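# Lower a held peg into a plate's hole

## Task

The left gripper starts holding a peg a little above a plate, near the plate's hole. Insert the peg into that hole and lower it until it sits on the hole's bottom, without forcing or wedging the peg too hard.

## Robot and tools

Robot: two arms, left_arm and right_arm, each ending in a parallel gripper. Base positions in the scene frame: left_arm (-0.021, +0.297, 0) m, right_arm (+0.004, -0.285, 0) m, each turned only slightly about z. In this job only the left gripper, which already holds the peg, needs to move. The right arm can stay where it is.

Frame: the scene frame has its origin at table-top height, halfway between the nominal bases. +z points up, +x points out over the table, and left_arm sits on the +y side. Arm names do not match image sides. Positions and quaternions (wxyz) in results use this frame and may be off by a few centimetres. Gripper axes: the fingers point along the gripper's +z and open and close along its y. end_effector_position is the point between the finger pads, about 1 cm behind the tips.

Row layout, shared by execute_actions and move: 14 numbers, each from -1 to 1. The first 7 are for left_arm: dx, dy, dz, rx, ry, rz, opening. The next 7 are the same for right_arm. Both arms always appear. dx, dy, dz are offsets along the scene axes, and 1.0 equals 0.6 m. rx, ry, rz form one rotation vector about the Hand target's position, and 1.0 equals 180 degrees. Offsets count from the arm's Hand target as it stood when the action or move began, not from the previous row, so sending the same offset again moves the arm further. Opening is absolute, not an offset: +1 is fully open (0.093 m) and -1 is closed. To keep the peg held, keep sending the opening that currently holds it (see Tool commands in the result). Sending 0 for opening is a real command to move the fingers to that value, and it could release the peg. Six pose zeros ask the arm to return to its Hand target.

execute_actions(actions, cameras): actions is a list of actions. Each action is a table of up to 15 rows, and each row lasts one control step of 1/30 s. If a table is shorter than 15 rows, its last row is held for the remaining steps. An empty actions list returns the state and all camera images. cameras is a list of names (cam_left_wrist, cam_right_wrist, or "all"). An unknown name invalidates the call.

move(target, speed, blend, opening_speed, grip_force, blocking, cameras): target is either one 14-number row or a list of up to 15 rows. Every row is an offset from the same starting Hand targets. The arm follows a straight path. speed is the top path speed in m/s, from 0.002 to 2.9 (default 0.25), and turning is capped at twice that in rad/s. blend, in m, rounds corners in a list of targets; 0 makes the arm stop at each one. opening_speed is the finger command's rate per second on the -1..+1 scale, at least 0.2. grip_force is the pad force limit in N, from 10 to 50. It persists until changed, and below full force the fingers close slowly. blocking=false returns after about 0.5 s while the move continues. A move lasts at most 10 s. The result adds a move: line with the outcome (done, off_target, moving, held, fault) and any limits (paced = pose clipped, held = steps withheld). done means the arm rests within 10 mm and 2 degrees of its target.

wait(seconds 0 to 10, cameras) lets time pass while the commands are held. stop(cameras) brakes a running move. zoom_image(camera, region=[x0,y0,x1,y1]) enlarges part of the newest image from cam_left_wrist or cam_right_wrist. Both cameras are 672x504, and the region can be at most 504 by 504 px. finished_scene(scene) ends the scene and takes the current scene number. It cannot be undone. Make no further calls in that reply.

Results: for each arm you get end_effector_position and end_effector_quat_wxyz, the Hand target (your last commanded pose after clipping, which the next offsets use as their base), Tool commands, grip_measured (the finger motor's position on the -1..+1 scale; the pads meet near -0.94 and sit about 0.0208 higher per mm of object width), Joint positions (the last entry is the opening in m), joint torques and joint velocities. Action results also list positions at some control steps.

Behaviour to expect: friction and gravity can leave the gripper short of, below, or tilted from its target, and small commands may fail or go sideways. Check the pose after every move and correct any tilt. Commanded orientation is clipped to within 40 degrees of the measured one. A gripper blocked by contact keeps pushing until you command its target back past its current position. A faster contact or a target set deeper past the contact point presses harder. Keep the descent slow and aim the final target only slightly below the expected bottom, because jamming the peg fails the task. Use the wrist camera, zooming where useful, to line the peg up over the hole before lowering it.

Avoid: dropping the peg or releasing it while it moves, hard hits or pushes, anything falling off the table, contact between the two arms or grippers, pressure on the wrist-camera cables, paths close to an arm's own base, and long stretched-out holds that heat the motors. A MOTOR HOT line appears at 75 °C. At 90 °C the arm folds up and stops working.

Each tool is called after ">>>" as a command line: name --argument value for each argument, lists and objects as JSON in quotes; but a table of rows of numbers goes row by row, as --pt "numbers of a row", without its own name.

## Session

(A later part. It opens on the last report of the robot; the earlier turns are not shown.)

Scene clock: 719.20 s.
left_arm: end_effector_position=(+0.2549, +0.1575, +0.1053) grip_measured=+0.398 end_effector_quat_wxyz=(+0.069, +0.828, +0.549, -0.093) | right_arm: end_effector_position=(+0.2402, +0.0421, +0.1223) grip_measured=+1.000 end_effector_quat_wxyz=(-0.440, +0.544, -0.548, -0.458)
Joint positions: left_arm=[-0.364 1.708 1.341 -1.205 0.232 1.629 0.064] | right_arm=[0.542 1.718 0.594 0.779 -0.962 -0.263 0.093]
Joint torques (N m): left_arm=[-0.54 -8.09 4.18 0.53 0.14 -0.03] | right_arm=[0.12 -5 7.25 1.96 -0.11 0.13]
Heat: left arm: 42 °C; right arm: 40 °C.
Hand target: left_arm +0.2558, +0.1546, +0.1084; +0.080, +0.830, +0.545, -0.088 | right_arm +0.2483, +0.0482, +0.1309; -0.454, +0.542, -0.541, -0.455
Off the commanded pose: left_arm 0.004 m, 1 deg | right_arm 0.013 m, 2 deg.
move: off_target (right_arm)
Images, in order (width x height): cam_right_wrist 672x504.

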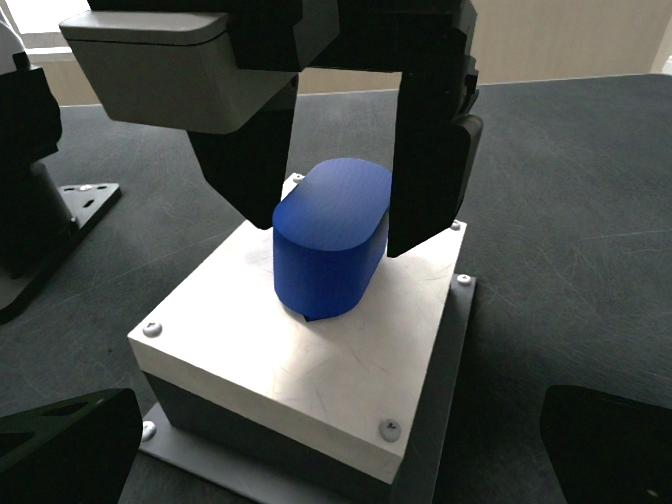

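>>> move --pt "0 0 0 0 0 0 0.95 0 0 0 0 0 0 1" --cameras '["all"]' --opening_speed 1.0

>>> zoom_image --camera "cam_right_wrist" --region '[245, 150, 415, 340]'

Scene clock: 736.07 s.
left_arm: end_effector_position=(+0.2549, +0.1575, +0.1053) grip_measured=+0.948 end_effector_quat_wxyz=(+0.069, +0.828, +0.549, -0.093) | right_arm: end_effector_position=(+0.2402, +0.0421, +0.1223) grip_measured=+1.000 end_effector_quat_wxyz=(-0.440, +0.544, -0.548, -0.458)
Joint positions: left_arm=[-0.364 1.708 1.341 -1.205 0.232 1.629 0.091] | right_arm=[0.542 1.718 0.594 0.779 -0.962 -0.263 0.093]
Joint torques (N m): left_arm=[-0.5 -8.21 4.26 0.53 0.15 -0.01] | right_arm=[0.1 -5 7.27 1.96 -0.11 0.13]
Heat: left arm: 42 °C; right arm: 40 °C.
Hand target: left_arm +0.2558, +0.1546, +0.1084; +0.080, +0.830, +0.545, -0.088 | right_arm +0.2483, +0.0482, +0.1309; -0.454, +0.542, -0.541, -0.455
Off the commanded pose: left_arm 0.004 m, 1 deg | right_arm 0.013 m, 2 deg.
move: off_target (right_arm)

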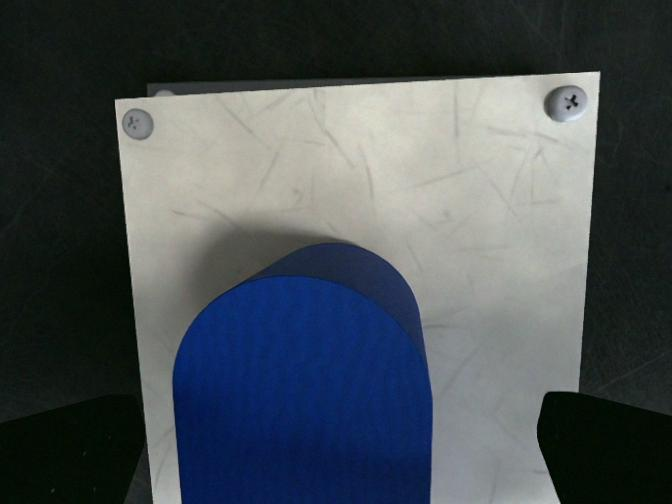

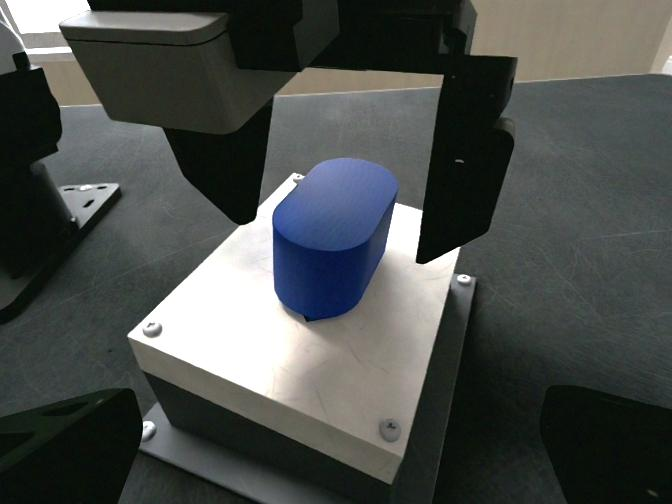

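Scaled by 2.653 from the camera's 672x504 image, which has a finer 960x720 frame.

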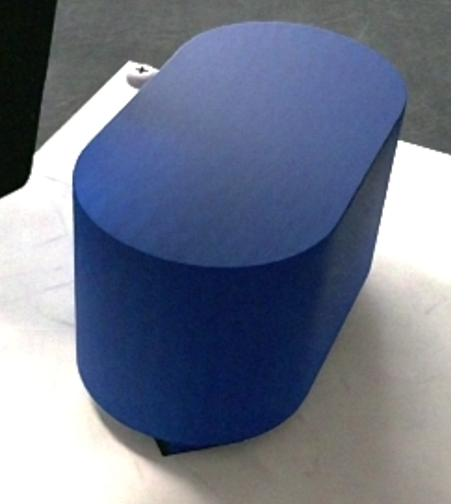

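>>> move --pt "0 0 0.12 0 0 0 0.95 0 0 0 0 0 0 1" --cameras '["all"]' --speed 0.15

Scene clock: 759.00 s.
left_arm: end_effector_position=(+0.2541, +0.1578, +0.1697) grip_measured=+0.948 end_effector_quat_wxyz=(+0.068, +0.828, +0.549, -0.094) | right_arm: end_effector_position=(+0.2402, +0.0421, +0.1223) grip_measured=+1.000 end_effector_quat_wxyz=(-0.440, +0.544, -0.548, -0.458)
Joint positions: left_arm=[-0.364 1.708 1.597 -1.464 0.232 1.629 0.091] | right_arm=[0.542 1.718 0.594 0.779 -0.962 -0.263 0.093]
Joint torques (N m): left_arm=[-0.51 -7.64 7.01 0.2 0.17 -0.01] | right_arm=[0.1 -5 7.25 1.97 -0.11 0.13]
Heat: left arm: 42 °C; right arm: 40 °C.
Hand target: left_arm +0.2558, +0.1547, +0.1804; +0.080, +0.830, +0.545, -0.088 | right_arm +0.2483, +0.0482, +0.1309; -0.454, +0.542, -0.541, -0.455
Off the commanded pose: left_arm 0.011 m, 2 deg | right_arm 0.013 m, 2 deg.
move: off_target (left_arm, right_arm)

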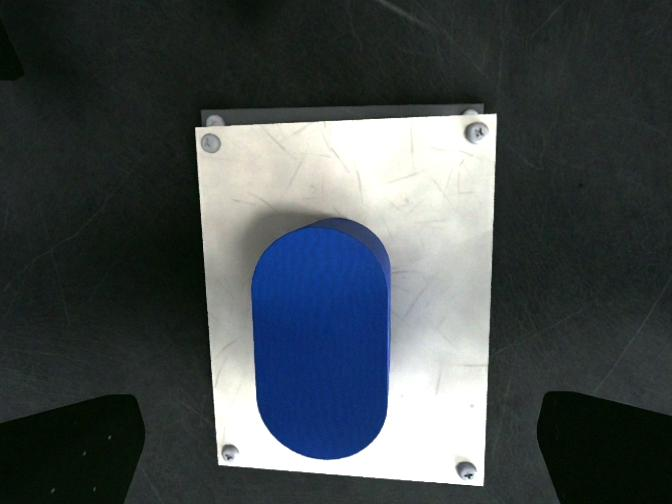

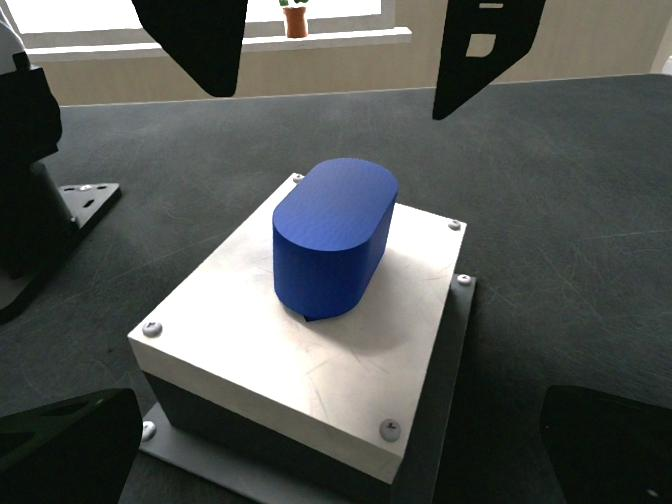

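>>> finished_scene --scene 3

The scene is finished: the task was done.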